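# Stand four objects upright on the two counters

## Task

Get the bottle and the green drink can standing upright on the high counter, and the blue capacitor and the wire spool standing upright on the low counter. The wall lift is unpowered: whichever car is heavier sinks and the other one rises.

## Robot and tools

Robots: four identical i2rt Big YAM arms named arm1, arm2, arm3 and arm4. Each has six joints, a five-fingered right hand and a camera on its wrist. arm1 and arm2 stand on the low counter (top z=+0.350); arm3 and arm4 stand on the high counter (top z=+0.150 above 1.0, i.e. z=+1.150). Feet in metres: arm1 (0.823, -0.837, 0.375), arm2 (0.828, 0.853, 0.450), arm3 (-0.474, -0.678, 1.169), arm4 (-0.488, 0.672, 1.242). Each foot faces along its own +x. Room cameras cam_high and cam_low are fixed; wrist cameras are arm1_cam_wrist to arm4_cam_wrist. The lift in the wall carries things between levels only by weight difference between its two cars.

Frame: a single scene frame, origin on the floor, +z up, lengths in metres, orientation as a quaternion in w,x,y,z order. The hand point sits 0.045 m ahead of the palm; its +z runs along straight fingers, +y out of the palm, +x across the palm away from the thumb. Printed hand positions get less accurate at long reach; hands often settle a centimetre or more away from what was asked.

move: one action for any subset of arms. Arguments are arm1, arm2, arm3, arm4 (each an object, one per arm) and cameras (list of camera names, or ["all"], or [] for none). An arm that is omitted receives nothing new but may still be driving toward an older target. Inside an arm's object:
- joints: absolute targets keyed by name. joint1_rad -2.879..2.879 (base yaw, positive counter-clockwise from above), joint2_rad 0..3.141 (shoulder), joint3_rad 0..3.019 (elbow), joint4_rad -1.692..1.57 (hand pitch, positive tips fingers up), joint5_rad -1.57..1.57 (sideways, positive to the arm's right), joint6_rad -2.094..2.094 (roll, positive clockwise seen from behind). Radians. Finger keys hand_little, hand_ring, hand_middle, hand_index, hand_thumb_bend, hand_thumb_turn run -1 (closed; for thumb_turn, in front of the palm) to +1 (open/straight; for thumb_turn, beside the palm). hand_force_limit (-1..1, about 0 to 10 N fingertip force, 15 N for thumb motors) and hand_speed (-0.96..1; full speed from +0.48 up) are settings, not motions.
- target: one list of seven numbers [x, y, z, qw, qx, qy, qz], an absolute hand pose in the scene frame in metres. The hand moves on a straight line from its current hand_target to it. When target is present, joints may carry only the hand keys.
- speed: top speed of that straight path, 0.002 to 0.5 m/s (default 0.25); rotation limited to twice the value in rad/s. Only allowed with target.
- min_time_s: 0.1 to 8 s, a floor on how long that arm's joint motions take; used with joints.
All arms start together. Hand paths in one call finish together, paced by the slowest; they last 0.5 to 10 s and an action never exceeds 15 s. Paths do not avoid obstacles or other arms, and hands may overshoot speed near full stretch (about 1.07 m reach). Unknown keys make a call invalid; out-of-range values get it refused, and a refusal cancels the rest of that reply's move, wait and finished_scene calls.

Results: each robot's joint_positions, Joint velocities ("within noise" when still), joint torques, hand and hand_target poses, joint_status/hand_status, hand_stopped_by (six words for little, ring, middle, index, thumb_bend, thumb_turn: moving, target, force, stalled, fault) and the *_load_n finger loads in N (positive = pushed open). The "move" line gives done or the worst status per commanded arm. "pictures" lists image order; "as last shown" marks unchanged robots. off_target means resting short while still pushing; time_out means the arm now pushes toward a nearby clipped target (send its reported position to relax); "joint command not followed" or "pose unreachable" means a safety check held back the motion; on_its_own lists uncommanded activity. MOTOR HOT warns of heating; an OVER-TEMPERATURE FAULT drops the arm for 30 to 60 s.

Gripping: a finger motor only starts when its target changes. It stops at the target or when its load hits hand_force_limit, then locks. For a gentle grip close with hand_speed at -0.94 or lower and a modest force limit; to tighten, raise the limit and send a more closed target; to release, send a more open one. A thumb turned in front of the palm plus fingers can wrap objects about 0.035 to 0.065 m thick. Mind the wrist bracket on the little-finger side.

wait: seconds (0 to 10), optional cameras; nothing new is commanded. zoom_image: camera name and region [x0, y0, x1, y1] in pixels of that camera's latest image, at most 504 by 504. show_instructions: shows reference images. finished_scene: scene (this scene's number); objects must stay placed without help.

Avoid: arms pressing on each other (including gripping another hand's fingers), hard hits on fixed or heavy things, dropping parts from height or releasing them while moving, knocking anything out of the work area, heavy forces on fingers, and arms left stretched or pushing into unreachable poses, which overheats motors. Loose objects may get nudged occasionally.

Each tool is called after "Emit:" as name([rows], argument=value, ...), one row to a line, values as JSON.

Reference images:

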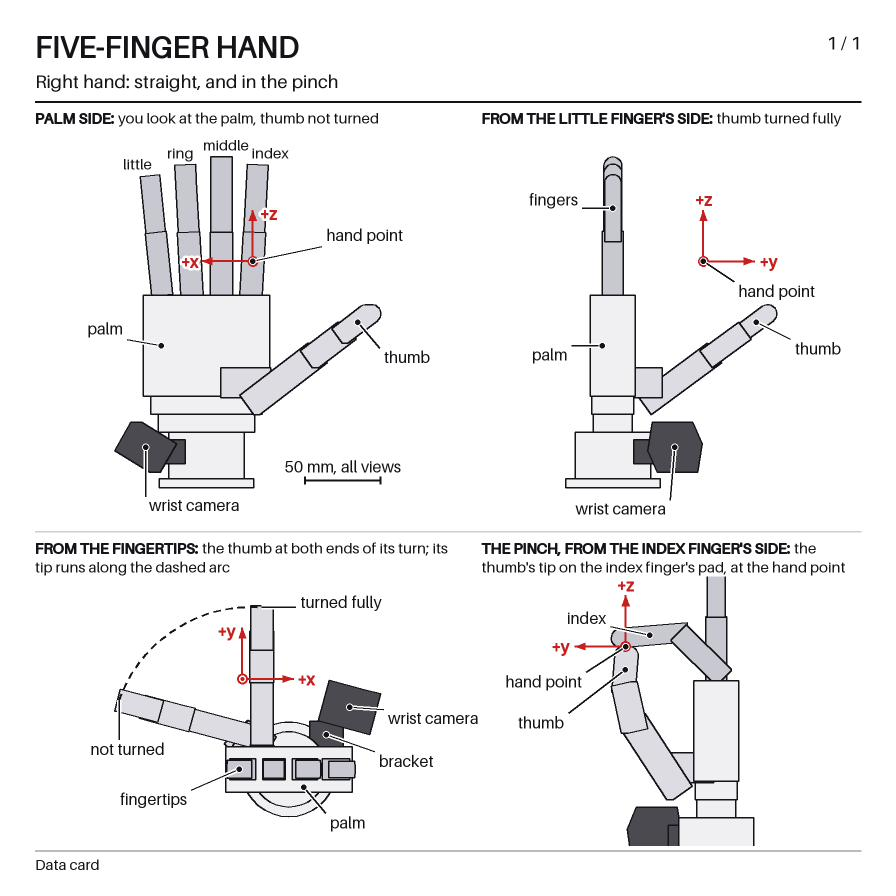

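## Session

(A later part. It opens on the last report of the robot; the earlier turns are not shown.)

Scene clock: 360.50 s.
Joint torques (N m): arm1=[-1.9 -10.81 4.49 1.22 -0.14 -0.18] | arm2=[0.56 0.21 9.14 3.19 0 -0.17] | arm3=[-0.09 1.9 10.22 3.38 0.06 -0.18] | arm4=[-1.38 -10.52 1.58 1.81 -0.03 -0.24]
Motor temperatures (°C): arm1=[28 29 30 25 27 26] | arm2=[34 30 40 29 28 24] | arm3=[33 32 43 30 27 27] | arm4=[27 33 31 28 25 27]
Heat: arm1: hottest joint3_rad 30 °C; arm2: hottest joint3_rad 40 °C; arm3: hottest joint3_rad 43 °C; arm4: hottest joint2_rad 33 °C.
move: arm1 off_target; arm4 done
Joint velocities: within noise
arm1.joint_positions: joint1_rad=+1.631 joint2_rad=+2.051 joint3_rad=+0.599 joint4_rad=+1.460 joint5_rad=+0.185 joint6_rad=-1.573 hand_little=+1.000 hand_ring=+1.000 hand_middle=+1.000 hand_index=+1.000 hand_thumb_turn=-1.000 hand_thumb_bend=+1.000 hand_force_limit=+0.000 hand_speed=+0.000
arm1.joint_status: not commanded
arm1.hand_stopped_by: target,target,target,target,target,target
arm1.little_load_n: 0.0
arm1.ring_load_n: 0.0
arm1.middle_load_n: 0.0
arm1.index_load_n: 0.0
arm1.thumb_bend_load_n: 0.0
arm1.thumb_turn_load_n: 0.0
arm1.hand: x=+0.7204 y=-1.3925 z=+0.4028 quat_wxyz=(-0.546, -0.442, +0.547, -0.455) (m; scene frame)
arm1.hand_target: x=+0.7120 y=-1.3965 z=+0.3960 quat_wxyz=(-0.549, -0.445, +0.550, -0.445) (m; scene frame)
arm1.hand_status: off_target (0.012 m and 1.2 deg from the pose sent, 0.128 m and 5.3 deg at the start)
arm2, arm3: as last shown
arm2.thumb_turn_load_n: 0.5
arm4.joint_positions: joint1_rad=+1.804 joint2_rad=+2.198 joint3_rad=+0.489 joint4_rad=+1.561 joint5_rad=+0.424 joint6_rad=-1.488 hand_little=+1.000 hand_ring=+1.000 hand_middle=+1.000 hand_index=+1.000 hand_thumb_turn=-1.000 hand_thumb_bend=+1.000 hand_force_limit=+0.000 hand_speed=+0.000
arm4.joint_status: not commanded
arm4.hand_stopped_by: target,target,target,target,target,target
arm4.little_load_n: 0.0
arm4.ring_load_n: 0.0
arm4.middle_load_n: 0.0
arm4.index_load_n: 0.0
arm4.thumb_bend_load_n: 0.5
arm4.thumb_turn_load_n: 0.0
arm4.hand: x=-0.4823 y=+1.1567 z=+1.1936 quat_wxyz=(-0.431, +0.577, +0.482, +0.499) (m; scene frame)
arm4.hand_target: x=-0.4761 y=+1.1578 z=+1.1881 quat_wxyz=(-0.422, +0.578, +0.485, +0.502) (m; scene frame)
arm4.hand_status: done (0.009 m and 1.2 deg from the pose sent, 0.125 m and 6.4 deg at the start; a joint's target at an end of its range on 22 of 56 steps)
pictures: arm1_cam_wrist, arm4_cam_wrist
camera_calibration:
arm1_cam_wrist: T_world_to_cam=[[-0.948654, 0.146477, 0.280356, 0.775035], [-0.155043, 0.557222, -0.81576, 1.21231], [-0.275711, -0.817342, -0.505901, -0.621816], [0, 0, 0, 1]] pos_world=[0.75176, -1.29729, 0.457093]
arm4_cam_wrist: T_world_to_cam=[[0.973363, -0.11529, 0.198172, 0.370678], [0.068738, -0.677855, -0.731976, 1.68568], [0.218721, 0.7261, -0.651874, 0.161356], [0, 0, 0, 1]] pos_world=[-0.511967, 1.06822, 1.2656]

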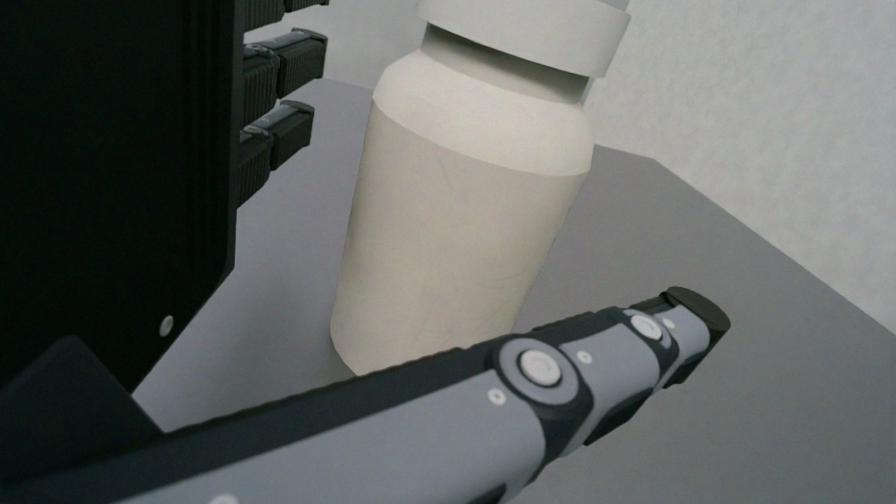

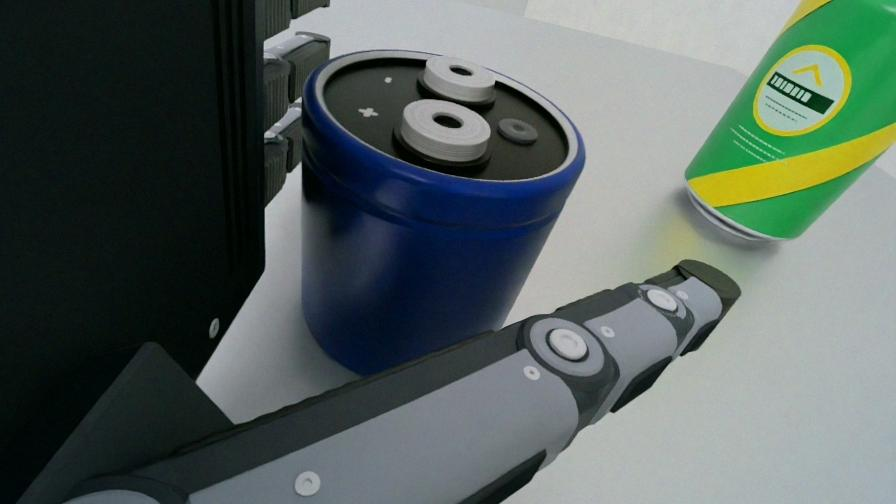

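Emit:
move(arm1={"target": [0.712, -1.397, 0.386, -0.5495, -0.4450, 0.5495, -0.4450], "speed": 0.1, "joints": {"hand_speed": -0.6, "hand_index": 0.6, "hand_middle": 0.6, "hand_thumb_bend": 0.65}}, arm4={"target": [-0.474, 1.158, 1.177, 0.4217, -0.5782, -0.4851, -0.5026], "speed": 0.1, "joints": {"hand_speed": -0.6, "hand_index": 0.6, "hand_middle": 0.6, "hand_thumb_bend": 0.65}}, cameras=["arm1_cam_wrist", "arm4_cam_wrist"])

Scene clock: 385.63 s.
Joint torques (N m): arm1=[-1.85 -11.16 4.14 2.14 -0.13 -0.18] | arm2=[0.56 0.09 9.18 3.25 0 -0.18] | arm3=[-0.26 1.55 10.11 3.26 0.05 -0.15] | arm4=[-0.79 -10.23 1.4 2.52 -0.01 -0.23]
Motor temperatures (°C): arm1=[28 30 30 25 27 26] | arm2=[34 30 40 29 28 24] | arm3=[33 32 43 30 27 27] | arm4=[27 33 31 28 25 27]
Heat: arm1: hottest joint2_rad 30 °C; arm2: hottest joint3_rad 40 °C; arm3: hottest joint3_rad 43 °C; arm4: hottest joint2_rad 33 °C.
move: arm1 done; arm4 done
Joint velocities: within noise
arm1.joint_positions: joint1_rad=+1.631 joint2_rad=+2.088 joint3_rad=+0.609 joint4_rad=+1.462 joint5_rad=+0.185 joint6_rad=-1.574 hand_little=+1.000 hand_ring=+1.000 hand_middle=+0.600 hand_index=+0.600 hand_thumb_turn=-1.000 hand_thumb_bend=+0.650 hand_force_limit=+0.000 hand_speed=-0.600
arm1.joint_status: all done
arm1.hand_stopped_by: target,target,target,target,target,target
arm1.little_load_n: 0.0
arm1.ring_load_n: 0.0
arm1.middle_load_n: 0.0
arm1.index_load_n: 0.0
arm1.thumb_bend_load_n: 0.0
arm1.thumb_turn_load_n: 0.0
arm1.hand: x=+0.7207 y=-1.3924 z=+0.3864 quat_wxyz=(-0.540, -0.450, +0.553, -0.448) (m; scene frame)
arm1.hand_target: x=+0.7120 y=-1.3966 z=+0.3860 quat_wxyz=(-0.549, -0.445, +0.550, -0.445) (m; scene frame)
arm1.hand_status: done (0.010 m and 1.3 deg from the pose sent, 0.019 m and 1.2 deg at the start)
arm2, arm3: as last shown
arm2.ring_load_n: 0.5
arm2.thumb_turn_load_n: 0.0
arm3.little_load_n: 0.5
arm4.joint_positions: joint1_rad=+1.801 joint2_rad=+2.237 joint3_rad=+0.502 joint4_rad=+1.563 joint5_rad=+0.420 joint6_rad=-1.489 hand_little=+1.000 hand_ring=+1.000 hand_middle=+0.600 hand_index=+0.600 hand_thumb_turn=-1.000 hand_thumb_bend=+0.650 hand_force_limit=+0.000 hand_speed=-0.600
arm4.joint_status: all done
arm4.hand_stopped_by: target,target,target,target,target,target
arm4.little_load_n: 0.0
arm4.ring_load_n: 0.0
arm4.middle_load_n: 0.0
arm4.index_load_n: 0.0
arm4.thumb_bend_load_n: 0.0
arm4.thumb_turn_load_n: 0.5
arm4.hand: x=-0.4811 y=+1.1557 z=+1.1787 quat_wxyz=(-0.423, +0.580, +0.490, +0.495) (m; scene frame)
arm4.hand_target: x=-0.4741 y=+1.1578 z=+1.1771 quat_wxyz=(-0.420, +0.580, +0.486, +0.501) (m; scene frame)
arm4.hand_status: done (0.008 m and 1.1 deg from the pose sent, 0.019 m and 1.2 deg at the start; a joint's target at an end of its range on 24 of 33 steps)
pictures: arm1_cam_wrist, arm4_cam_wrist
camera_calibration:
arm1_cam_wrist: T_world_to_cam=[[-0.948727, 0.138759, 0.284011, 0.767775], [-0.155456, 0.577509, -0.801447, 1.22188], [-0.275227, -0.804506, -0.526328, -0.604582], [0, 0, 0, 1]] pos_world=[0.75196, -1.29857, 0.443004]
arm4_cam_wrist: T_world_to_cam=[[0.972035, -0.109305, 0.207846, 0.353379], [0.0747096, -0.695151, -0.714971, 1.67685], [0.222635, 0.710505, -0.667545, 0.19047], [0, 0, 0, 1]] pos_world=[-0.511179, 1.06896, 1.2526]

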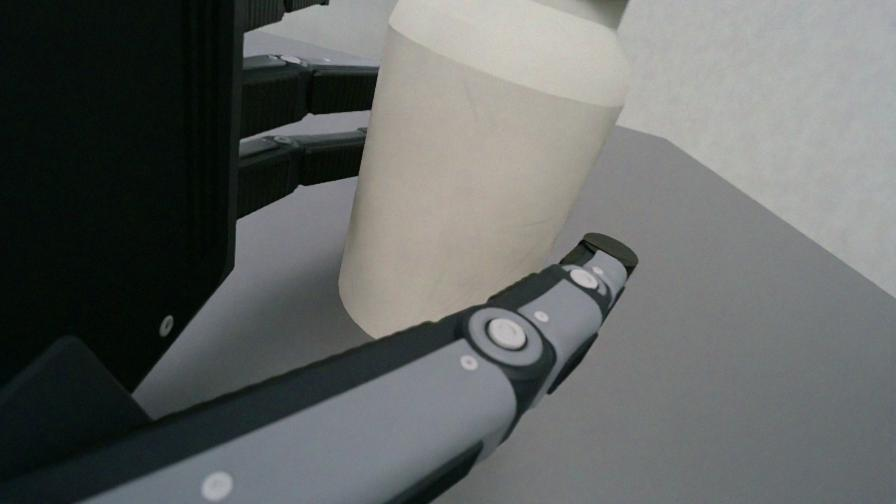

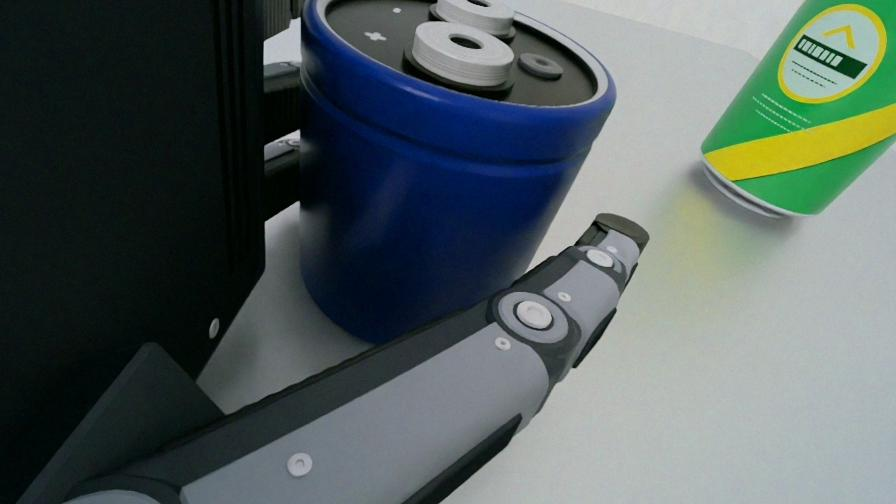

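Emit:
move(arm1={"joints": {"hand_speed": -0.94, "hand_force_limit": -0.5, "hand_index": -0.5, "hand_middle": -0.5, "hand_thumb_bend": -0.5}}, arm4={"joints": {"hand_speed": -0.94, "hand_force_limit": -0.5, "hand_index": -0.5, "hand_middle": -0.5, "hand_thumb_bend": -0.5}}, cameras=["arm1_cam_wrist", "arm4_cam_wrist"])

Scene clock: 402.17 s.
Joint torques (N m): arm1=[-1.85 -11.16 4.12 2.14 -0.07 -0.18] | arm2=[0.73 0.26 9.18 3.19 0 -0.18] | arm3=[0.03 1.79 10.21 3.29 0.09 -0.18] | arm4=[-1.38 -10.52 0.98 2.67 0.11 -0.23]
Motor temperatures (°C): arm1=[28 30 30 25 27 26] | arm2=[34 30 40 29 28 24] | arm3=[33 32 43 30 27 27] | arm4=[27 33 30 28 25 27]
Heat: arm1: hottest joint2_rad 30 °C; arm2: hottest joint3_rad 40 °C; arm3: hottest joint3_rad 43 °C; arm4: hottest joint2_rad 33 °C.
move: arm1 off_target; arm4 off_target
Joint velocities: within noise
arm1.joint_positions: joint1_rad=+1.631 joint2_rad=+2.088 joint3_rad=+0.609 joint4_rad=+1.462 joint5_rad=+0.183 joint6_rad=-1.574 hand_little=+1.000 hand_ring=+1.000 hand_middle=+0.342 hand_index=+0.359 hand_thumb_turn=-1.000 hand_thumb_bend=+0.528 hand_force_limit=-0.500 hand_speed=-0.940
arm1.joint_status: hand_middle off_target (ended at +0.342, target -0.500); hand_index off_target (ended at +0.359, target -0.500); hand_thumb_bend off_target (ended at +0.528, target -0.500); the others done
arm1.hand_stopped_by: target,target,force,force,force,target
arm1.little_load_n: 0.0
arm1.ring_load_n: 0.0
arm1.middle_load_n: 4.0
arm1.index_load_n: 1.5
arm1.thumb_bend_load_n: 6.0
arm1.thumb_turn_load_n: 0.5
arm1.hand: x=+0.7210 y=-1.3926 z=+0.3864 quat_wxyz=(-0.540, -0.450, +0.552, -0.448) (m; scene frame)
arm1.hand_target: x=+0.7119 y=-1.3966 z=+0.3860 quat_wxyz=(-0.549, -0.445, +0.550, -0.445) (m; scene frame)
arm1.hand_status: not commanded
arm2, arm3: as last shown
arm2.ring_load_n: 0.0
arm3.little_load_n: 0.0
arm3.thumb_turn_load_n: 0.5
arm4.joint_positions: joint1_rad=+1.801 joint2_rad=+2.240 joint3_rad=+0.506 joint4_rad=+1.563 joint5_rad=+0.415 joint6_rad=-1.489 hand_little=+1.000 hand_ring=+1.000 hand_middle=+0.353 hand_index=+0.438 hand_thumb_turn=-1.000 hand_thumb_bend=+0.569 hand_force_limit=-0.500 hand_speed=-0.940
arm4.joint_status: hand_middle off_target (ended at +0.353, target -0.500); hand_index off_target (ended at +0.438, target -0.500); hand_thumb_bend off_target (ended at +0.569, target -0.500); the others done
arm4.hand_stopped_by: target,target,force,force,force,target
arm4.little_load_n: 0.0
arm4.ring_load_n: 0.0
arm4.middle_load_n: 3.5
arm4.index_load_n: 1.0
arm4.thumb_bend_load_n: 5.5
arm4.thumb_turn_load_n: 0.5
arm4.hand: x=-0.4822 y=+1.1573 z=+1.1780 quat_wxyz=(-0.424, +0.579, +0.491, +0.494) (m; scene frame)
arm4.hand_target: x=-0.4742 y=+1.1579 z=+1.1770 quat_wxyz=(-0.420, +0.580, +0.486, +0.501) (m; scene frame)
arm4.hand_status: not commanded
pictures: arm1_cam_wrist, arm4_cam_wrist
camera_calibration:
arm1_cam_wrist: T_world_to_cam=[[-0.948926, 0.137321, 0.284045, 0.766151], [-0.156355, 0.577286, -0.801433, 1.22233], [-0.274029, -0.804912, -0.526331, -0.606063], [0, 0, 0, 1]] pos_world=[0.752059, -1.29867, 0.443004]
arm4_cam_wrist: T_world_to_cam=[[0.972732, -0.105096, 0.206756, 0.351584], [0.0771155, -0.694177, -0.715662, 1.67829], [0.218739, 0.712091, -0.667143, 0.184972], [0, 0, 0, 1]] pos_world=[-0.51188, 1.07026, 1.2518]

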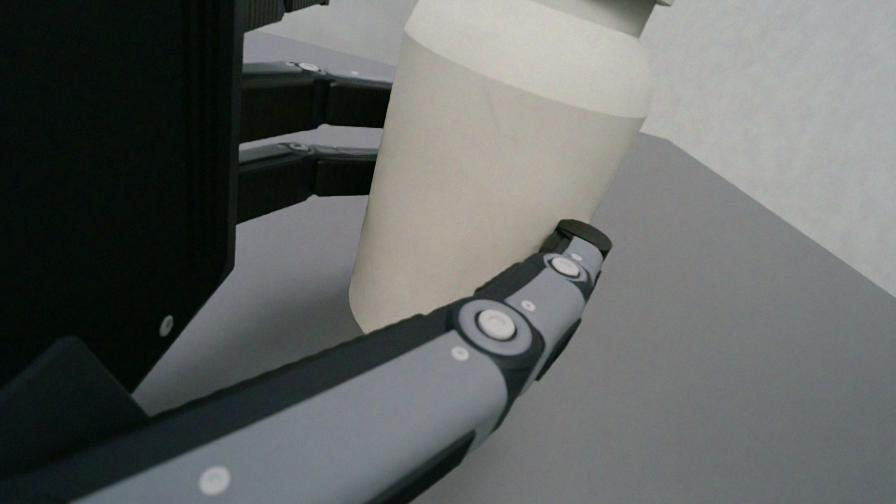

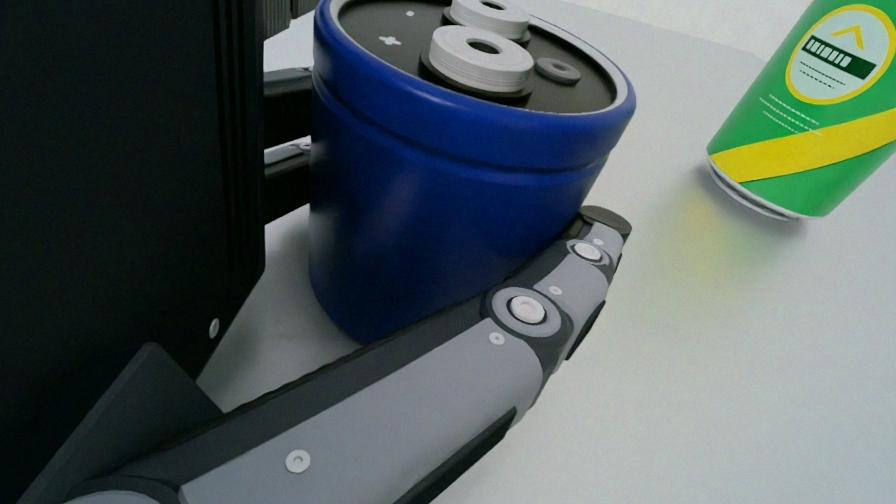

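Emit:
move(arm1={"joints": {"hand_force_limit": 0.1, "hand_index": -0.52, "hand_middle": -0.52, "hand_thumb_bend": -0.52}}, arm4={"joints": {"hand_force_limit": 0.3, "hand_index": -0.52, "hand_middle": -0.52, "hand_thumb_bend": -0.52}})

Emit:
move(arm1={"target": [0.712, -1.397, 0.44, -0.5495, -0.4450, 0.5495, -0.4450], "speed": 0.08}, arm4={"target": [-0.474, 1.158, 1.24, 0.4217, -0.5782, -0.4851, -0.5026], "speed": 0.08}, cameras=["arm1_cam_wrist", "arm4_cam_wrist"])

Scene clock: 409.17 s.
Joint torques (N m): arm1=[-1.9 -11.16 4.12 2.13 -0.07 -0.19] | arm2=[0.5 -0.09 9.13 3.22 0 -0.17] | arm3=[-0.32 1.85 10.17 3.28 0.07 -0.18] | arm4=[-1.03 -10.75 1.07 2.61 0.12 -0.24]
Motor temperatures (°C): arm1=[28 31 30 25 27 26] | arm2=[34 30 40 29 28 24] | arm3=[33 32 43 30 27 27] | arm4=[27 33 30 28 25 27]
Heat: arm1: hottest joint2_rad 31 °C; arm2: hottest joint3_rad 40 °C; arm3: hottest joint3_rad 43 °C; arm4: hottest joint2_rad 33 °C.
move: arm1 off_target; arm4 off_target
Joint velocities: within noise
arm1.joint_positions: joint1_rad=+1.631 joint2_rad=+2.088 joint3_rad=+0.609 joint4_rad=+1.462 joint5_rad=+0.183 joint6_rad=-1.574 hand_little=+1.000 hand_ring=+1.000 hand_middle=+0.333 hand_index=+0.339 hand_thumb_turn=-1.000 hand_thumb_bend=+0.529 hand_force_limit=+0.100 hand_speed=-0.940
arm1.joint_status: hand_middle off_target (ended at +0.333, target -0.520); hand_index off_target (ended at +0.339, target -0.520); hand_thumb_bend off_target (ended at +0.529, target -0.520); the others done
arm1.hand_stopped_by: target,target,force,force,force,target
arm1.little_load_n: 0.0
arm1.ring_load_n: 0.0
arm1.middle_load_n: 3.5
arm1.index_load_n: 6.5
arm1.thumb_bend_load_n: 11.5
arm1.thumb_turn_load_n: -0.5
arm1.hand: x=+0.7210 y=-1.3926 z=+0.3864 quat_wxyz=(-0.540, -0.450, +0.552, -0.448) (m; scene frame)
arm1.hand_target: x=+0.7119 y=-1.3966 z=+0.3860 quat_wxyz=(-0.549, -0.445, +0.550, -0.445) (m; scene frame)
arm1.hand_status: not commanded
arm2, arm3: as last shown
arm3.middle_load_n: -0.5
arm3.thumb_turn_load_n: 0.0
arm4.joint_positions: joint1_rad=+1.801 joint2_rad=+2.240 joint3_rad=+0.506 joint4_rad=+1.563 joint5_rad=+0.415 joint6_rad=-1.489 hand_little=+1.000 hand_ring=+1.000 hand_middle=+0.326 hand_index=+0.395 hand_thumb_turn=-1.000 hand_thumb_bend=+0.569 hand_force_limit=+0.300 hand_speed=-0.940
arm4.joint_status: hand_middle off_target (ended at +0.326, target -0.520); hand_index off_target (ended at +0.395, target -0.520); hand_thumb_bend off_target (ended at +0.569, target -0.520); the others done
arm4.hand_stopped_by: target,target,force,force,force,target
arm4.little_load_n: 0.0
arm4.ring_load_n: 0.0
arm4.middle_load_n: 4.0
arm4.index_load_n: 7.5
arm4.thumb_bend_load_n: 16.5
arm4.thumb_turn_load_n: -0.5
arm4.hand: x=-0.4822 y=+1.1573 z=+1.1780 quat_wxyz=(-0.424, +0.579, +0.491, +0.494) (m; scene frame)
arm4.hand_target: x=-0.4742 y=+1.1579 z=+1.1772 quat_wxyz=(-0.420, +0.580, +0.486, +0.501) (m; scene frame)
arm4.hand_status: not commanded
pictures: none

Scene clock: 410.73 s.
Joint torques (N m): arm1=[-1.67 -13.68 3.48 1.5 0.01 -0.19] | arm2=[0.73 0.03 9.14 3.25 0 -0.17] | arm3=[0.09 1.67 10.32 3.36 0.05 -0.18] | arm4=[-1.14 -13.27 1.69 2.02 0.06 -0.28]
Motor temperatures (°C): arm1=[28 31 30 25 27 26] | arm2=[34 30 40 29 28 24] | arm3=[33 32 43 30 27 27] | arm4=[27 33 30 28 25 27]
Heat: arm1: hottest joint2_rad 31 °C; arm2: hottest joint3_rad 40 °C; arm3: hottest joint3_rad 43 °C; arm4: hottest joint2_rad 33 °C.
move: arm1 off_target; arm4 off_target
Joint velocities: within noise
arm1.joint_positions: joint1_rad=+1.631 joint2_rad=+1.930 joint3_rad=+0.599 joint4_rad=+1.318 joint5_rad=+0.183 joint6_rad=-1.574 hand_little=+1.000 hand_ring=+1.000 hand_middle=+0.333 hand_index=+0.339 hand_thumb_turn=-1.000 hand_thumb_bend=+0.529 hand_force_limit=+0.100 hand_speed=-0.940
arm1.joint_status: not commanded
arm1.hand_stopped_by: target,target,force,force,force,target
arm1.little_load_n: 0.0
arm1.ring_load_n: 0.0
arm1.middle_load_n: 3.5
arm1.index_load_n: 6.5
arm1.thumb_bend_load_n: 11.5
arm1.thumb_turn_load_n: -0.5
arm1.hand: x=+0.7202 y=-1.3988 z=+0.4318 quat_wxyz=(-0.541, -0.449, +0.551, -0.449) (m; scene frame)
arm1.hand_target: x=+0.7120 y=-1.3969 z=+0.4399 quat_wxyz=(-0.550, -0.445, +0.550, -0.445) (m; scene frame)
arm1.hand_status: off_target (0.012 m and 1.2 deg from the pose sent, 0.055 m and 1.3 deg at the start)
arm2, arm3: as last shown
arm4.joint_positions: joint1_rad=+1.799 joint2_rad=+2.020 joint3_rad=+0.450 joint4_rad=+1.390 joint5_rad=+0.415 joint6_rad=-1.489 hand_little=+1.000 hand_ring=+1.000 hand_middle=+0.326 hand_index=+0.395 hand_thumb_turn=-1.000 hand_thumb_bend=+0.569 hand_force_limit=+0.300 hand_speed=-0.940
arm4.joint_status: not commanded
arm4.hand_stopped_by: target,target,force,force,force,target
arm4.little_load_n: 0.0
arm4.ring_load_n: 0.0
arm4.middle_load_n: 3.5
arm4.index_load_n: 7.5
arm4.thumb_bend_load_n: 16.5
arm4.thumb_turn_load_n: -0.5
arm4.hand: x=-0.4815 y=+1.1562 z=+1.2277 quat_wxyz=(-0.421, +0.581, +0.493, +0.493) (m; scene frame)
arm4.hand_target: x=-0.4740 y=+1.1579 z=+1.2397 quat_wxyz=(-0.422, +0.578, +0.485, +0.503) (m; scene frame)
arm4.hand_status: off_target (0.014 m and 1.5 deg from the pose sent, 0.063 m and 1.2 deg at the start)
pictures: arm1_cam_wrist, arm4_cam_wrist
camera_calibration:
arm1_cam_wrist: T_world_to_cam=[[-0.948925, 0.138413, 0.283518, 0.755196], [-0.156354, 0.574209, -0.80364, 1.25895], [-0.274033, -0.806924, -0.52324, -0.59156], [0, 0, 0, 1]] pos_world=[0.751359, -1.30477, 0.488102]
arm4_cam_wrist: T_world_to_cam=[[0.97207, -0.10478, 0.210001, 0.335847], [0.077734, -0.700548, -0.709358, 1.71305], [0.221442, 0.705871, -0.672837, 0.234165], [0, 0, 0, 1]] pos_world=[-0.511483, 1.06998, 1.30219]

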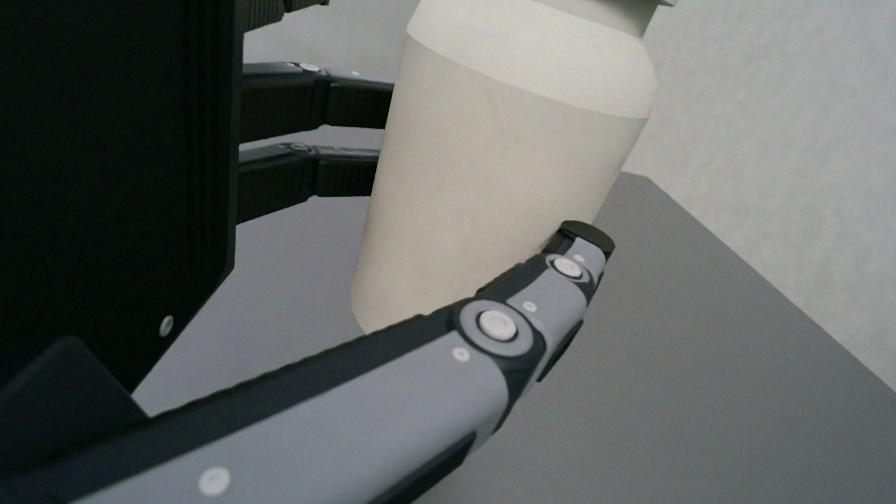

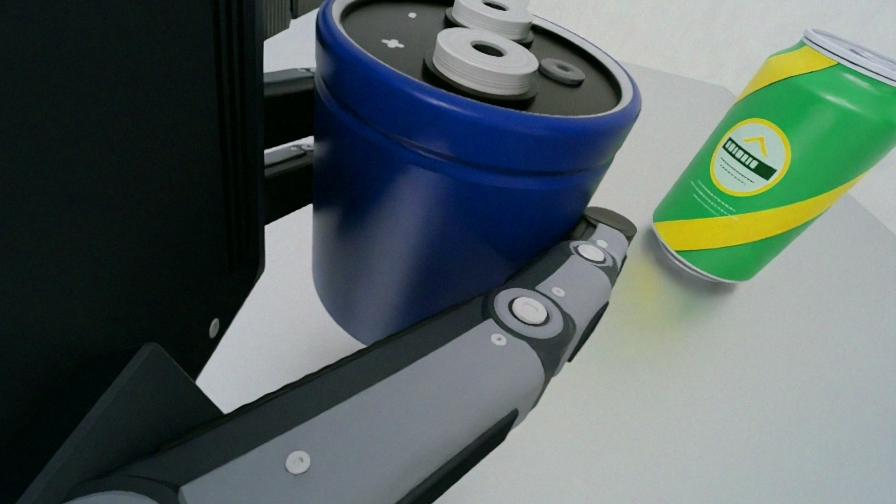

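Emit:
move(arm1={"target": [0.74, -1.19, 0.72, -0.5495, -0.4450, 0.5495, -0.4450], "speed": 0.2}, arm4={"target": [-0.49, 1.00, 1.55, 0.4217, -0.5782, -0.4851, -0.5026], "speed": 0.2}, cameras=["arm1_cam_wrist", "arm4_cam_wrist"])

Scene clock: 434.17 s.
Joint torques (N m): arm1=[0.73 0.44 15.68 1.43 0.04 -0.13] | arm2=[0.62 0.09 9.14 3.26 0.01 -0.17] | arm3=[-0.03 1.49 10.29 3.38 0.05 -0.19] | arm4=[1.38 -0.15 18.8 1.69 0.28 -0.11]
Motor temperatures (°C): arm1=[28 31 30 25 27 26] | arm2=[34 29 40 29 28 24] | arm3=[33 32 43 30 27 26] | arm4=[27 34 31 28 25 27]
Heat: arm1: hottest joint2_rad 31 °C; arm2: hottest joint3_rad 40 °C; arm3: hottest joint3_rad 43 °C; arm4: hottest joint2_rad 34 °C.
move: arm1 off_target; arm4 off_target
Joint velocities: within noise
arm1.joint_positions: joint1_rad=+1.753 joint2_rad=+0.499 joint3_rad=+0.445 joint4_rad=-0.012 joint5_rad=+0.333 joint6_rad=-1.579 hand_little=+1.000 hand_ring=+1.000 hand_middle=+0.333 hand_index=+0.339 hand_thumb_turn=-1.000 hand_thumb_bend=+0.529 hand_force_limit=+0.100 hand_speed=-0.940
arm1.joint_status: not commanded
arm1.hand_stopped_by: target,target,force,force,force,target
arm1.little_load_n: 0.0
arm1.ring_load_n: 0.0
arm1.middle_load_n: 4.0
arm1.index_load_n: 6.5
arm1.thumb_bend_load_n: 11.5
arm1.thumb_turn_load_n: -0.5
arm1.hand: x=+0.7352 y=-1.1857 z=+0.6798 quat_wxyz=(-0.538, -0.459, +0.566, -0.424) (m; scene frame)
arm1.hand_target: x=+0.7397 y=-1.1879 z=+0.7191 quat_wxyz=(-0.549, -0.445, +0.550, -0.445) (m; scene frame)
arm1.hand_status: off_target (0.041 m and 3.7 deg from the pose sent, 0.357 m and 1.2 deg at the start)
arm2.joint_positions: joint1_rad=-1.089 joint2_rad=+0.648 joint3_rad=+1.357 joint4_rad=-0.923 joint5_rad=+0.000 joint6_rad=-1.560 hand_little=+1.000 hand_ring=+1.000 hand_middle=+1.000 hand_index=+1.000 hand_thumb_turn=-1.000 hand_thumb_bend=+1.000 hand_force_limit=+0.000 hand_speed=+0.000
arm2.joint_status: not commanded
arm2.hand_stopped_by: target,target,target,target,target,target
arm2.little_load_n: 0.0
arm2.ring_load_n: 0.0
arm2.middle_load_n: 0.0
arm2.index_load_n: 0.0
arm2.thumb_bend_load_n: 0.0
arm2.thumb_turn_load_n: 0.0
arm2.hand: x=+0.7168 y=+1.1531 z=+1.0195 quat_wxyz=(+0.546, -0.386, -0.681, -0.298) (m; scene frame)
arm2.hand_target: x=+0.7180 y=+1.1519 z=+1.0391 quat_wxyz=(+0.560, -0.376, -0.670, -0.310) (m; scene frame)
arm2.hand_status: not commanded
arm3.joint_positions: joint1_rad=-1.192 joint2_rad=+0.578 joint3_rad=+1.359 joint4_rad=-0.919 joint5_rad=+0.000 joint6_rad=-1.561 hand_little=+1.000 hand_ring=+1.000 hand_middle=+1.000 hand_index=+1.000 hand_thumb_turn=-1.000 hand_thumb_bend=+1.000 hand_force_limit=+0.000 hand_speed=+0.000
arm3.joint_status: not commanded
arm3.hand_stopped_by: target,target,target,target,target,target
arm3.little_load_n: 0.0
arm3.ring_load_n: 0.0
arm3.middle_load_n: 0.0
arm3.index_load_n: 0.0
arm3.thumb_bend_load_n: 0.0
arm3.thumb_turn_load_n: 0.0
arm3.hand: x=-0.4310 y=-0.9569 z=+1.7638 quat_wxyz=(+0.367, +0.621, -0.429, +0.544) (m; scene frame)
arm3.hand_target: x=-0.4324 y=-0.9544 z=+1.7788 quat_wxyz=(+0.378, +0.612, -0.420, +0.554) (m; scene frame)
arm3.hand_status: not commanded
arm4.joint_positions: joint1_rad=+2.063 joint2_rad=+0.507 joint3_rad=+0.430 joint4_rad=-0.205 joint5_rad=+0.700 joint6_rad=-1.441 hand_little=+1.000 hand_ring=+1.000 hand_middle=+0.326 hand_index=+0.395 hand_thumb_turn=-1.000 hand_thumb_bend=+0.569 hand_force_limit=+0.300 hand_speed=-0.940
arm4.joint_status: not commanded
arm4.hand_stopped_by: target,target,force,force,force,target
arm4.little_load_n: 0.0
arm4.ring_load_n: 0.0
arm4.middle_load_n: 3.5
arm4.index_load_n: 7.5
arm4.thumb_bend_load_n: 16.0
arm4.thumb_turn_load_n: -1.0
arm4.hand: x=-0.4808 y=+0.9921 z=+1.4989 quat_wxyz=(-0.384, +0.586, +0.511, +0.498) (m; scene frame)
arm4.hand_target: x=-0.4883 y=+0.9972 z=+1.5486 quat_wxyz=(-0.422, +0.578, +0.485, +0.502) (m; scene frame)
arm4.hand_status: off_target (0.053 m and 5.3 deg from the pose sent, 0.358 m and 1.5 deg at the start)
pictures: arm1_cam_wrist, arm4_cam_wrist
camera_calibration:
arm1_cam_wrist: T_world_to_cam=[[-0.941015, 0.148285, 0.304143, 0.661473], [-0.1508, 0.620863, -0.769277, 1.36605], [-0.302904, -0.769766, -0.56188, -0.194105], [0, 0, 0, 1]] pos_world=[0.769662, -1.09563, 0.740627]
arm4_cam_wrist: T_world_to_cam=[[0.956968, -0.113429, 0.267106, 0.176726], [0.0965838, -0.743473, -0.661755, 1.77071], [0.273648, 0.659076, -0.700525, 0.645395], [0, 0, 0, 1]] pos_world=[-0.516754, 0.911159, 1.57669]

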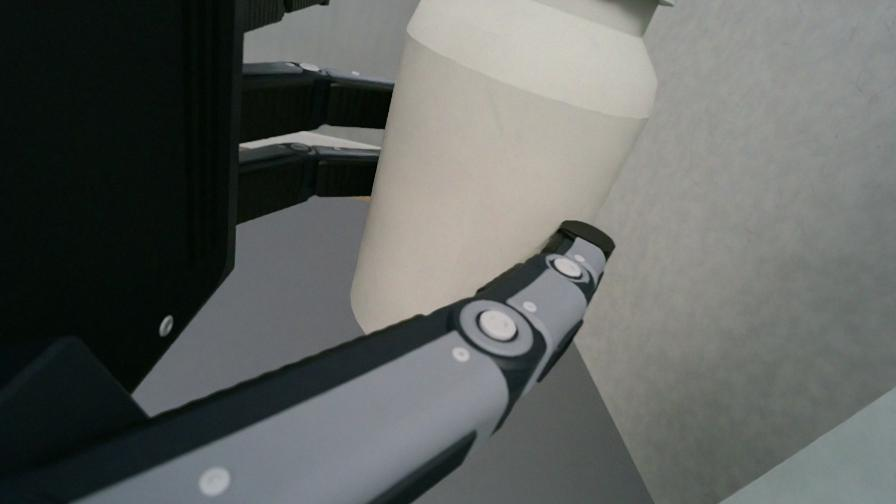

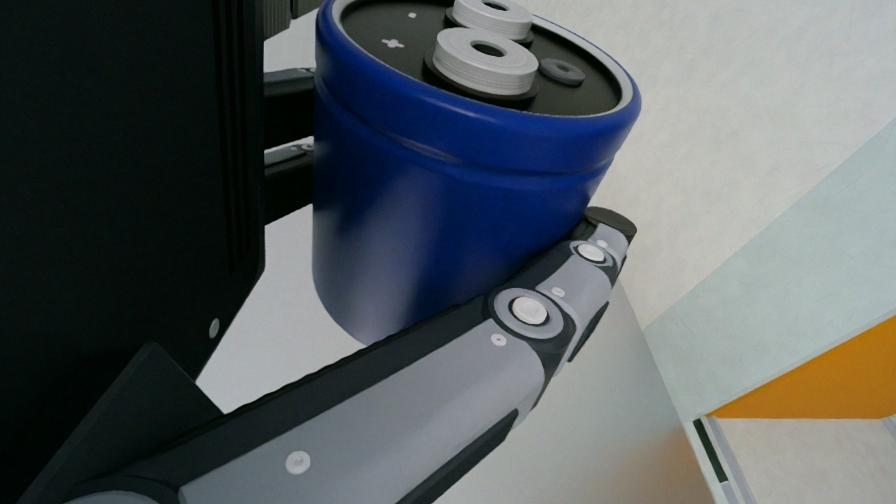

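Emit:
move(arm1={"joints": {"joint1_rad": 0.39}, "min_time_s": 3}, arm4={"joints": {"joint1_rad": 0.84}, "min_time_s": 3}, cameras=["arm1_cam_wrist", "arm4_cam_wrist", "cam_high", "cam_low"])

Scene clock: 446.03 s.
Joint torques (N m): arm1=[-2.02 0.21 15.68 1.46 -0.02 -0.13] | arm2=[0.67 0.09 9.13 3.22 -0.01 -0.17] | arm3=[-0.56 1.96 10.28 3.33 0.09 -0.18] | arm4=[-0.79 -0.03 18.65 1.8 0.23 -0.13]
Motor temperatures (°C): arm1=[28 30 32 25 27 26] | arm2=[34 29 40 29 28 24] | arm3=[33 32 43 30 27 26] | arm4=[27 33 38 28 25 27]
Heat: arm1: hottest joint3_rad 32 °C; arm2: hottest joint3_rad 40 °C; arm3: hottest joint3_rad 43 °C; arm4: hottest joint3_rad 38 °C.
move: arm1 done; arm4 done
Joint velocities: within noise
arm1.joint_positions: joint1_rad=+0.405 joint2_rad=+0.499 joint3_rad=+0.445 joint4_rad=-0.012 joint5_rad=+0.335 joint6_rad=-1.579 hand_little=+1.000 hand_ring=+1.000 hand_middle=+0.333 hand_index=+0.339 hand_thumb_turn=-1.000 hand_thumb_bend=+0.529 hand_force_limit=+0.100 hand_speed=-0.940
arm1.joint_status: all done
arm1.hand_stopped_by: target,target,force,force,force,target
arm1.little_load_n: 0.0
arm1.ring_load_n: 0.0
arm1.middle_load_n: 4.0
arm1.index_load_n: 6.5
arm1.thumb_bend_load_n: 11.0
arm1.thumb_turn_load_n: -0.5
arm1.hand: x=+0.4588 y=-0.8315 z=+0.6744 quat_wxyz=(-0.680, -0.008, +0.734, +0.010) (m; scene frame)
arm1.hand_target: x=+0.4570 y=-0.8263 z=+0.7136 quat_wxyz=(-0.702, +0.003, +0.712, +0.010) (m; scene frame)
arm1.hand_status: not commanded
arm2, arm3: as last shown
arm3.thumb_turn_load_n: 0.5
arm4.joint_positions: joint1_rad=+0.854 joint2_rad=+0.507 joint3_rad=+0.430 joint4_rad=-0.205 joint5_rad=+0.703 joint6_rad=-1.441 hand_little=+1.000 hand_ring=+1.000 hand_middle=+0.326 hand_index=+0.395 hand_thumb_turn=-1.000 hand_thumb_bend=+0.569 hand_force_limit=+0.300 hand_speed=-0.940
arm4.joint_status: all done
arm4.hand_stopped_by: target,target,force,force,force,target
arm4.little_load_n: 0.0
arm4.ring_load_n: 0.0
arm4.middle_load_n: 3.5
arm4.index_load_n: 7.5
arm4.thumb_bend_load_n: 16.0
arm4.thumb_turn_load_n: -0.5
arm4.hand: x=-0.1862 y=+0.7764 z=+1.5000 quat_wxyz=(-0.035, +0.772, +0.084, +0.629) (m; scene frame)
arm4.hand_target: x=-0.1810 y=+0.7764 z=+1.5497 quat_wxyz=(-0.055, +0.752, +0.057, +0.655) (m; scene frame)
arm4.hand_status: not commanded
pictures: arm1_cam_wrist, arm4_cam_wrist, cam_high, cam_low
camera_calibration:
arm1_cam_wrist: T_world_to_cam=[[-0.0654326, 0.947279, 0.313658, 0.606725], [0.584554, 0.291137, -0.757321, 0.480732], [-0.808712, 0.133797, -0.572786, 0.982514], [0, 0, 0, 1]] pos_world=[0.553256, -0.846154, 0.736535]
arm4_cam_wrist: T_world_to_cam=[[0.229761, -0.937628, 0.260888, 0.383894], [-0.661003, -0.347087, -0.665287, 1.13905], [0.714343, -0.0195909, -0.699522, 1.31525], [0, 0, 0, 1]] pos_world=[-0.274822, 0.781068, 1.57769]

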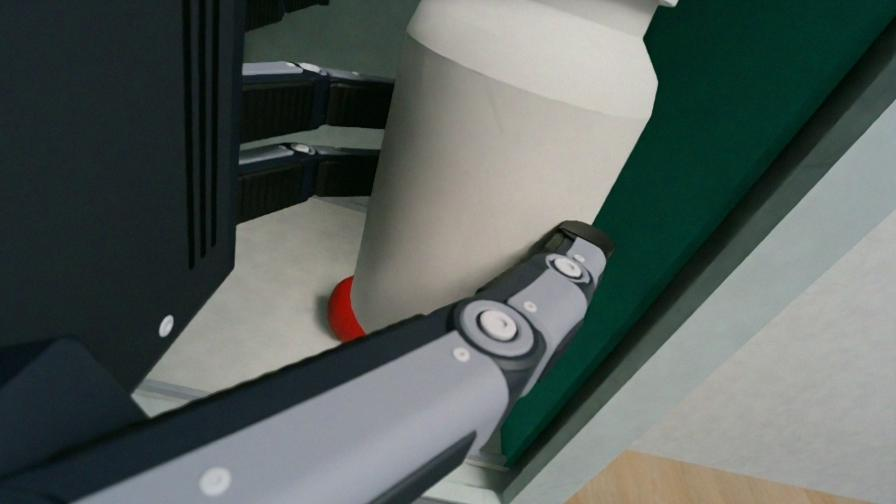

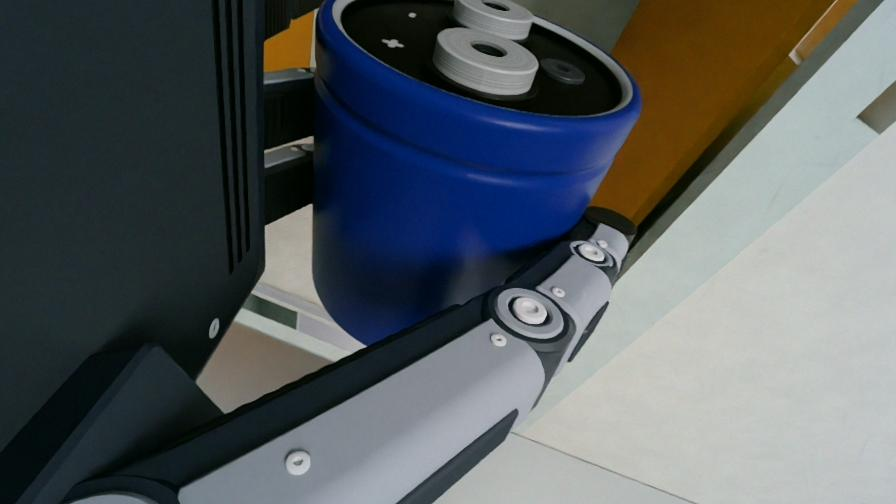

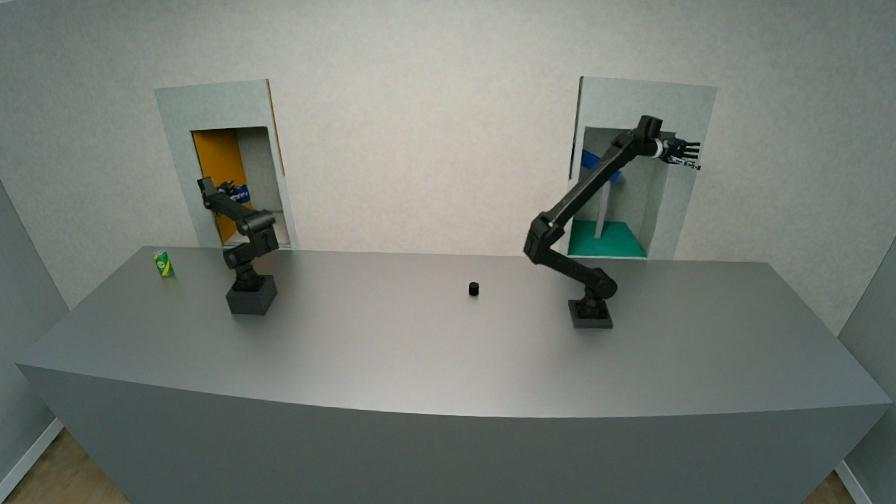

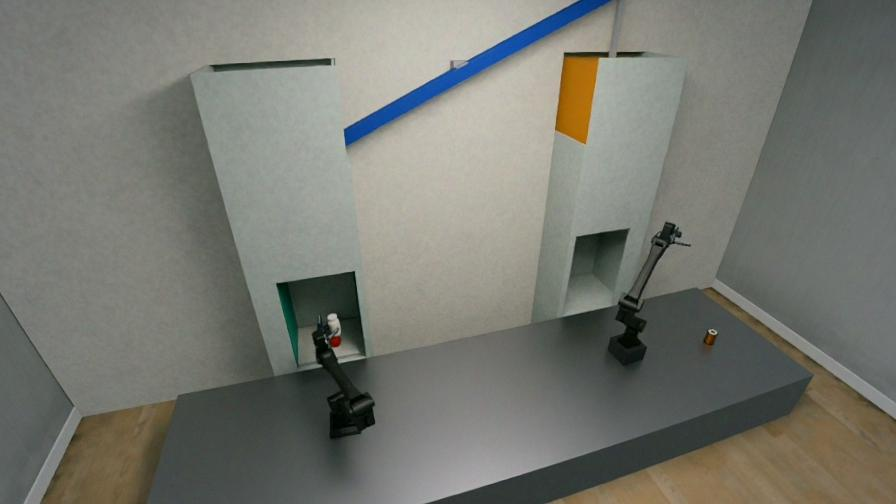

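Emit:
move(arm1={"target": [0.46, -0.93, 0.52, 0.7044, 0.0616, -0.7044, 0.0616], "speed": 0.15}, arm4={"target": [-0.19, 0.865, 1.34, 0.0566, -0.7575, -0.0662, -0.6469], "speed": 0.15}, cameras=["arm1_cam_wrist", "arm4_cam_wrist"])

Scene clock: 544.53 s.
Joint torques (N m): arm1=[0.73 -2.26 5.89 2.37 0.02 -0.24] | arm2=[0.67 0.09 9.13 3.25 0 -0.17] | arm3=[-0.15 1.85 10.17 3.25 0.03 -0.2] | arm4=[1.26 -4.37 6.08 2.76 0.35 -0.4]
Motor temperatures (°C): arm1=[28 28 43 25 27 26] | arm2=[33 29 41 29 28 24] | arm3=[33 32 44 30 27 26] | arm4=[27 32 60 28 25 27]
Heat: arm1: hottest joint3_rad 43 °C; arm2: hottest joint3_rad 41 °C; arm3: hottest joint3_rad 44 °C; arm4: hottest joint3_rad 60 °C.
move: arm1 done; arm4 done
Joint velocities: within noise
arm1.joint_positions: joint1_rad=+0.704 joint2_rad=+1.131 joint3_rad=+0.119 joint4_rad=+1.011 joint5_rad=+0.470 joint6_rad=-1.566 hand_little=+1.000 hand_ring=+1.000 hand_middle=+0.333 hand_index=+0.339 hand_thumb_turn=-1.000 hand_thumb_bend=+0.529 hand_force_limit=+0.100 hand_speed=-0.940
arm1.joint_status: not commanded
arm1.hand_stopped_by: target,target,force,force,force,target
arm1.little_load_n: 0.0
arm1.ring_load_n: 0.0
arm1.middle_load_n: 4.0
arm1.index_load_n: 6.5
arm1.thumb_bend_load_n: 11.5
arm1.thumb_turn_load_n: -0.5
arm1.hand: x=+0.4584 y=-0.9254 z=+0.5168 quat_wxyz=(-0.699, -0.054, +0.710, -0.060) (m; scene frame)
arm1.hand_target: x=+0.4600 y=-0.9300 z=+0.5200 quat_wxyz=(-0.704, -0.062, +0.705, -0.062) (m; scene frame)
arm1.hand_status: done (0.006 m and 1.3 deg from the pose sent, 0.183 m and 11.1 deg at the start)
arm2, arm3: as last shown
arm2.index_load_n: -0.5
arm4.joint_positions: joint1_rad=+1.082 joint2_rad=+1.307 joint3_rad=+0.240 joint4_rad=+0.763 joint5_rad=+0.933 joint6_rad=-1.317 hand_little=+1.000 hand_ring=+1.000 hand_middle=+0.326 hand_index=+0.395 hand_thumb_turn=-1.000 hand_thumb_bend=+0.569 hand_force_limit=+0.300 hand_speed=-0.940
arm4.joint_status: not commanded
arm4.hand_stopped_by: target,target,force,force,force,target
arm4.little_load_n: 0.0
arm4.ring_load_n: 0.0
arm4.middle_load_n: 3.5
arm4.index_load_n: 7.5
arm4.thumb_bend_load_n: 16.5
arm4.thumb_turn_load_n: -0.5
arm4.hand: x=-0.1881 y=+0.8607 z=+1.3360 quat_wxyz=(-0.054, +0.764, +0.058, +0.641) (m; scene frame)
arm4.hand_target: x=-0.1899 y=+0.8650 z=+1.3400 quat_wxyz=(-0.057, +0.758, +0.066, +0.646) (m; scene frame)
arm4.hand_status: done (0.006 m and 1.4 deg from the pose sent, 0.183 m and 4.2 deg at the start)
pictures: arm1_cam_wrist, arm4_cam_wrist
camera_calibration:
arm1_cam_wrist: T_world_to_cam=[[-0.201535, 0.937747, 0.282867, 0.814544], [0.486244, 0.34648, -0.802196, 0.508393], [-0.850265, -0.024128, -0.525802, 0.753098], [0, 0, 0, 1]] pos_world=[0.557288, -0.921813, 0.573403]
arm4_cam_wrist: T_world_to_cam=[[0.209274, -0.95624, 0.204476, 0.593759], [-0.649661, -0.292248, -0.701806, 1.0617], [0.730852, 0.0140297, -0.682392, 1.15475], [0, 0, 0, 1]] pos_world=[-0.278465, 0.861854, 1.41169]

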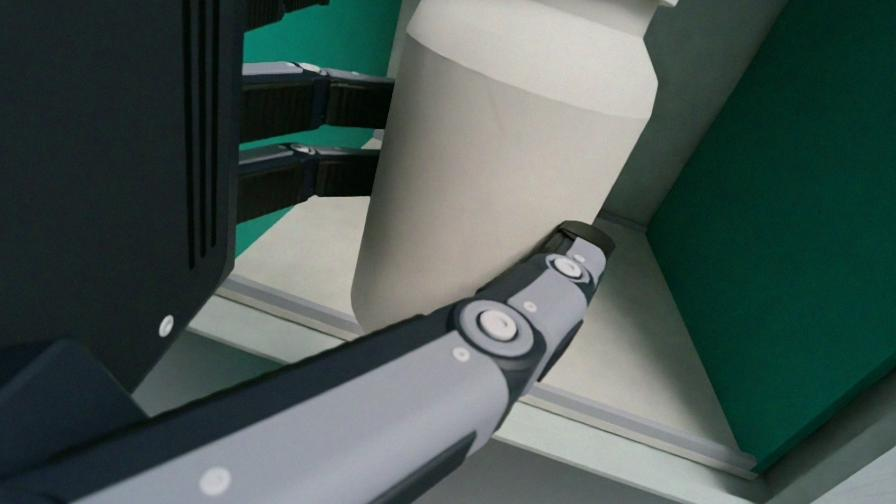

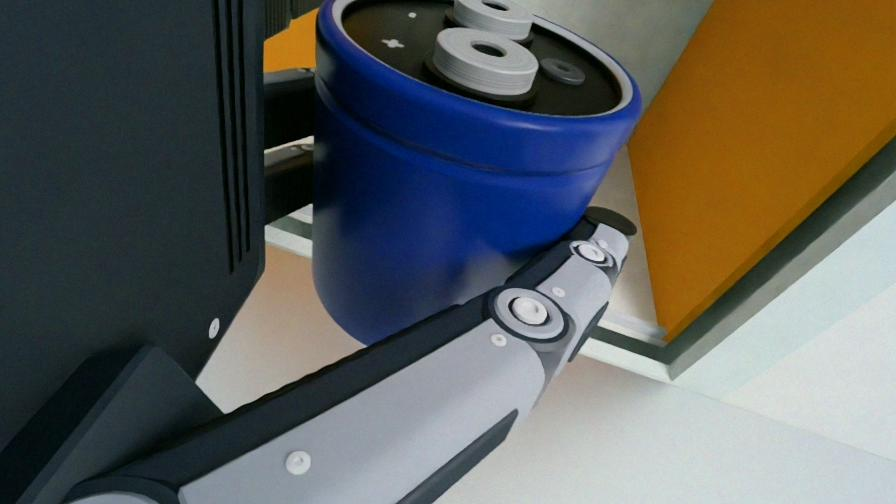

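Emit:
move(arm1={"target": [0.30, -0.948, 0.45, 0.7044, 0.0616, -0.7044, 0.0616], "speed": 0.15}, arm4={"target": [0.0, 0.872, 1.26, 0.0566, -0.7575, -0.0662, -0.6469], "speed": 0.15}, cameras=["arm1_cam_wrist", "arm4_cam_wrist"])

Scene clock: 563.37 s.
Joint torques (N m): arm1=[-1.9 -9.47 6.05 2.48 -0.12 -0.21] | arm2=[0.62 0.15 9.13 3.23 0 -0.17] | arm3=[-0.03 1.79 10.25 3.34 0.06 -0.18] | arm4=[-0.73 -10.4 7.12 3.14 0.1 -0.36]
Motor temperatures (°C): arm1=[28 28 41 25 27 26] | arm2=[33 29 41 29 28 24] | arm3=[32 32 44 30 27 26] | arm4=[27 32 51 28 25 27]
Heat: arm1: hottest joint3_rad 41 °C; arm2: hottest joint3_rad 41 °C; arm3: hottest joint3_rad 44 °C; arm4: hottest joint3_rad 51 °C.
move: arm1 off_target; arm4 off_target
Joint velocities: within noise
arm1.joint_positions: joint1_rad=+0.494 joint2_rad=+1.812 joint3_rad=+0.462 joint4_rad=+1.319 joint5_rad=+0.235 joint6_rad=-1.566 hand_little=+1.000 hand_ring=+1.000 hand_middle=+0.333 hand_index=+0.339 hand_thumb_turn=-1.000 hand_thumb_bend=+0.529 hand_force_limit=+0.100 hand_speed=-0.940
arm1.joint_status: not commanded
arm1.hand_stopped_by: target,target,force,force,force,target
arm1.little_load_n: 0.0
arm1.ring_load_n: 0.0
arm1.middle_load_n: 4.0
arm1.index_load_n: 6.5
arm1.thumb_bend_load_n: 11.5
arm1.thumb_turn_load_n: -0.5
arm1.hand: x=+0.3138 y=-0.9506 z=+0.4383 quat_wxyz=(-0.688, -0.066, +0.719, -0.066) (m; scene frame)
arm1.hand_target: x=+0.3007 y=-0.9478 z=+0.4501 quat_wxyz=(-0.704, -0.062, +0.705, -0.061) (m; scene frame)
arm1.hand_status: off_target (0.018 m and 2.6 deg from the pose sent, 0.173 m and 1.3 deg at the start)
arm2, arm3: as last shown
arm2.index_load_n: 0.0
arm2.thumb_turn_load_n: 0.5
arm3.little_load_n: 0.5
arm3.thumb_turn_load_n: 0.0
arm4.joint_positions: joint1_rad=+0.639 joint2_rad=+1.914 joint3_rad=+0.526 joint4_rad=+1.130 joint5_rad=+0.479 joint6_rad=-1.459 hand_little=+1.000 hand_ring=+1.000 hand_middle=+0.326 hand_index=+0.395 hand_thumb_turn=-1.000 hand_thumb_bend=+0.569 hand_force_limit=+0.300 hand_speed=-0.940
arm4.joint_status: not commanded
arm4.hand_stopped_by: target,target,force,force,force,target
arm4.little_load_n: 0.0
arm4.ring_load_n: 0.0
arm4.middle_load_n: 3.5
arm4.index_load_n: 7.5
arm4.thumb_bend_load_n: 16.0
arm4.thumb_turn_load_n: -0.5
arm4.hand: x=-0.0200 y=+0.8652 z=+1.2419 quat_wxyz=(-0.053, +0.778, +0.073, +0.622) (m; scene frame)
arm4.hand_target: x=-0.0013 y=+0.8712 z=+1.2603 quat_wxyz=(-0.056, +0.758, +0.066, +0.647) (m; scene frame)
arm4.hand_status: off_target (0.028 m and 3.8 deg from the pose sent, 0.203 m and 1.4 deg at the start)
pictures: arm1_cam_wrist, arm4_cam_wrist
camera_calibration:
arm1_cam_wrist: T_world_to_cam=[[-0.233977, 0.928736, 0.287583, 0.830867], [0.499139, 0.368583, -0.784224, 0.533556], [-0.834335, -0.0399461, -0.549808, 0.578806], [0, 0, 0, 1]] pos_world=[0.411003, -0.945195, 0.497717]
arm4_cam_wrist: T_world_to_cam=[[0.239343, -0.946359, 0.217068, 0.558477], [-0.673602, -0.322858, -0.664848, 1.08623], [0.699268, 0.012909, -0.714743, 1.00807], [0, 0, 0, 1]] pos_world=[-0.106888, 0.866206, 1.32146]

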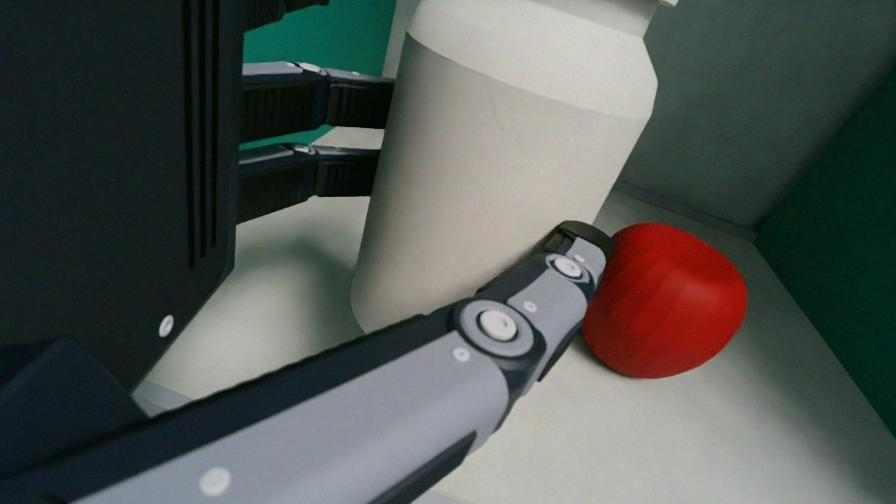

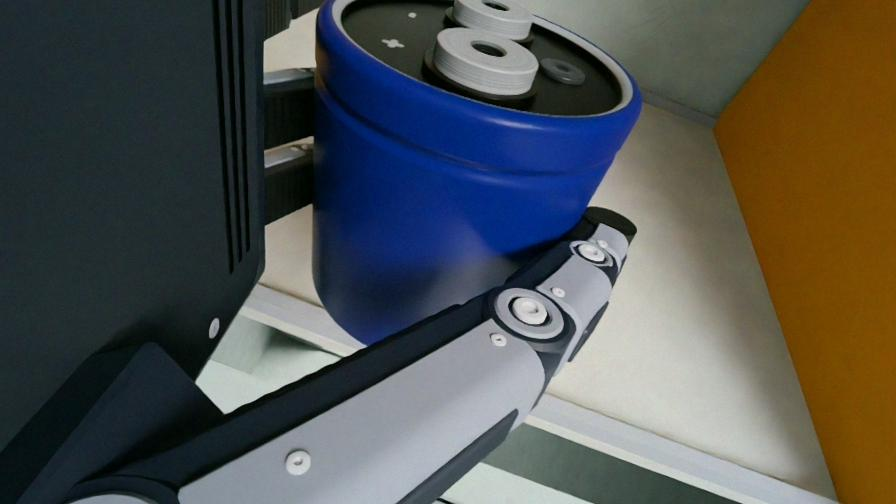

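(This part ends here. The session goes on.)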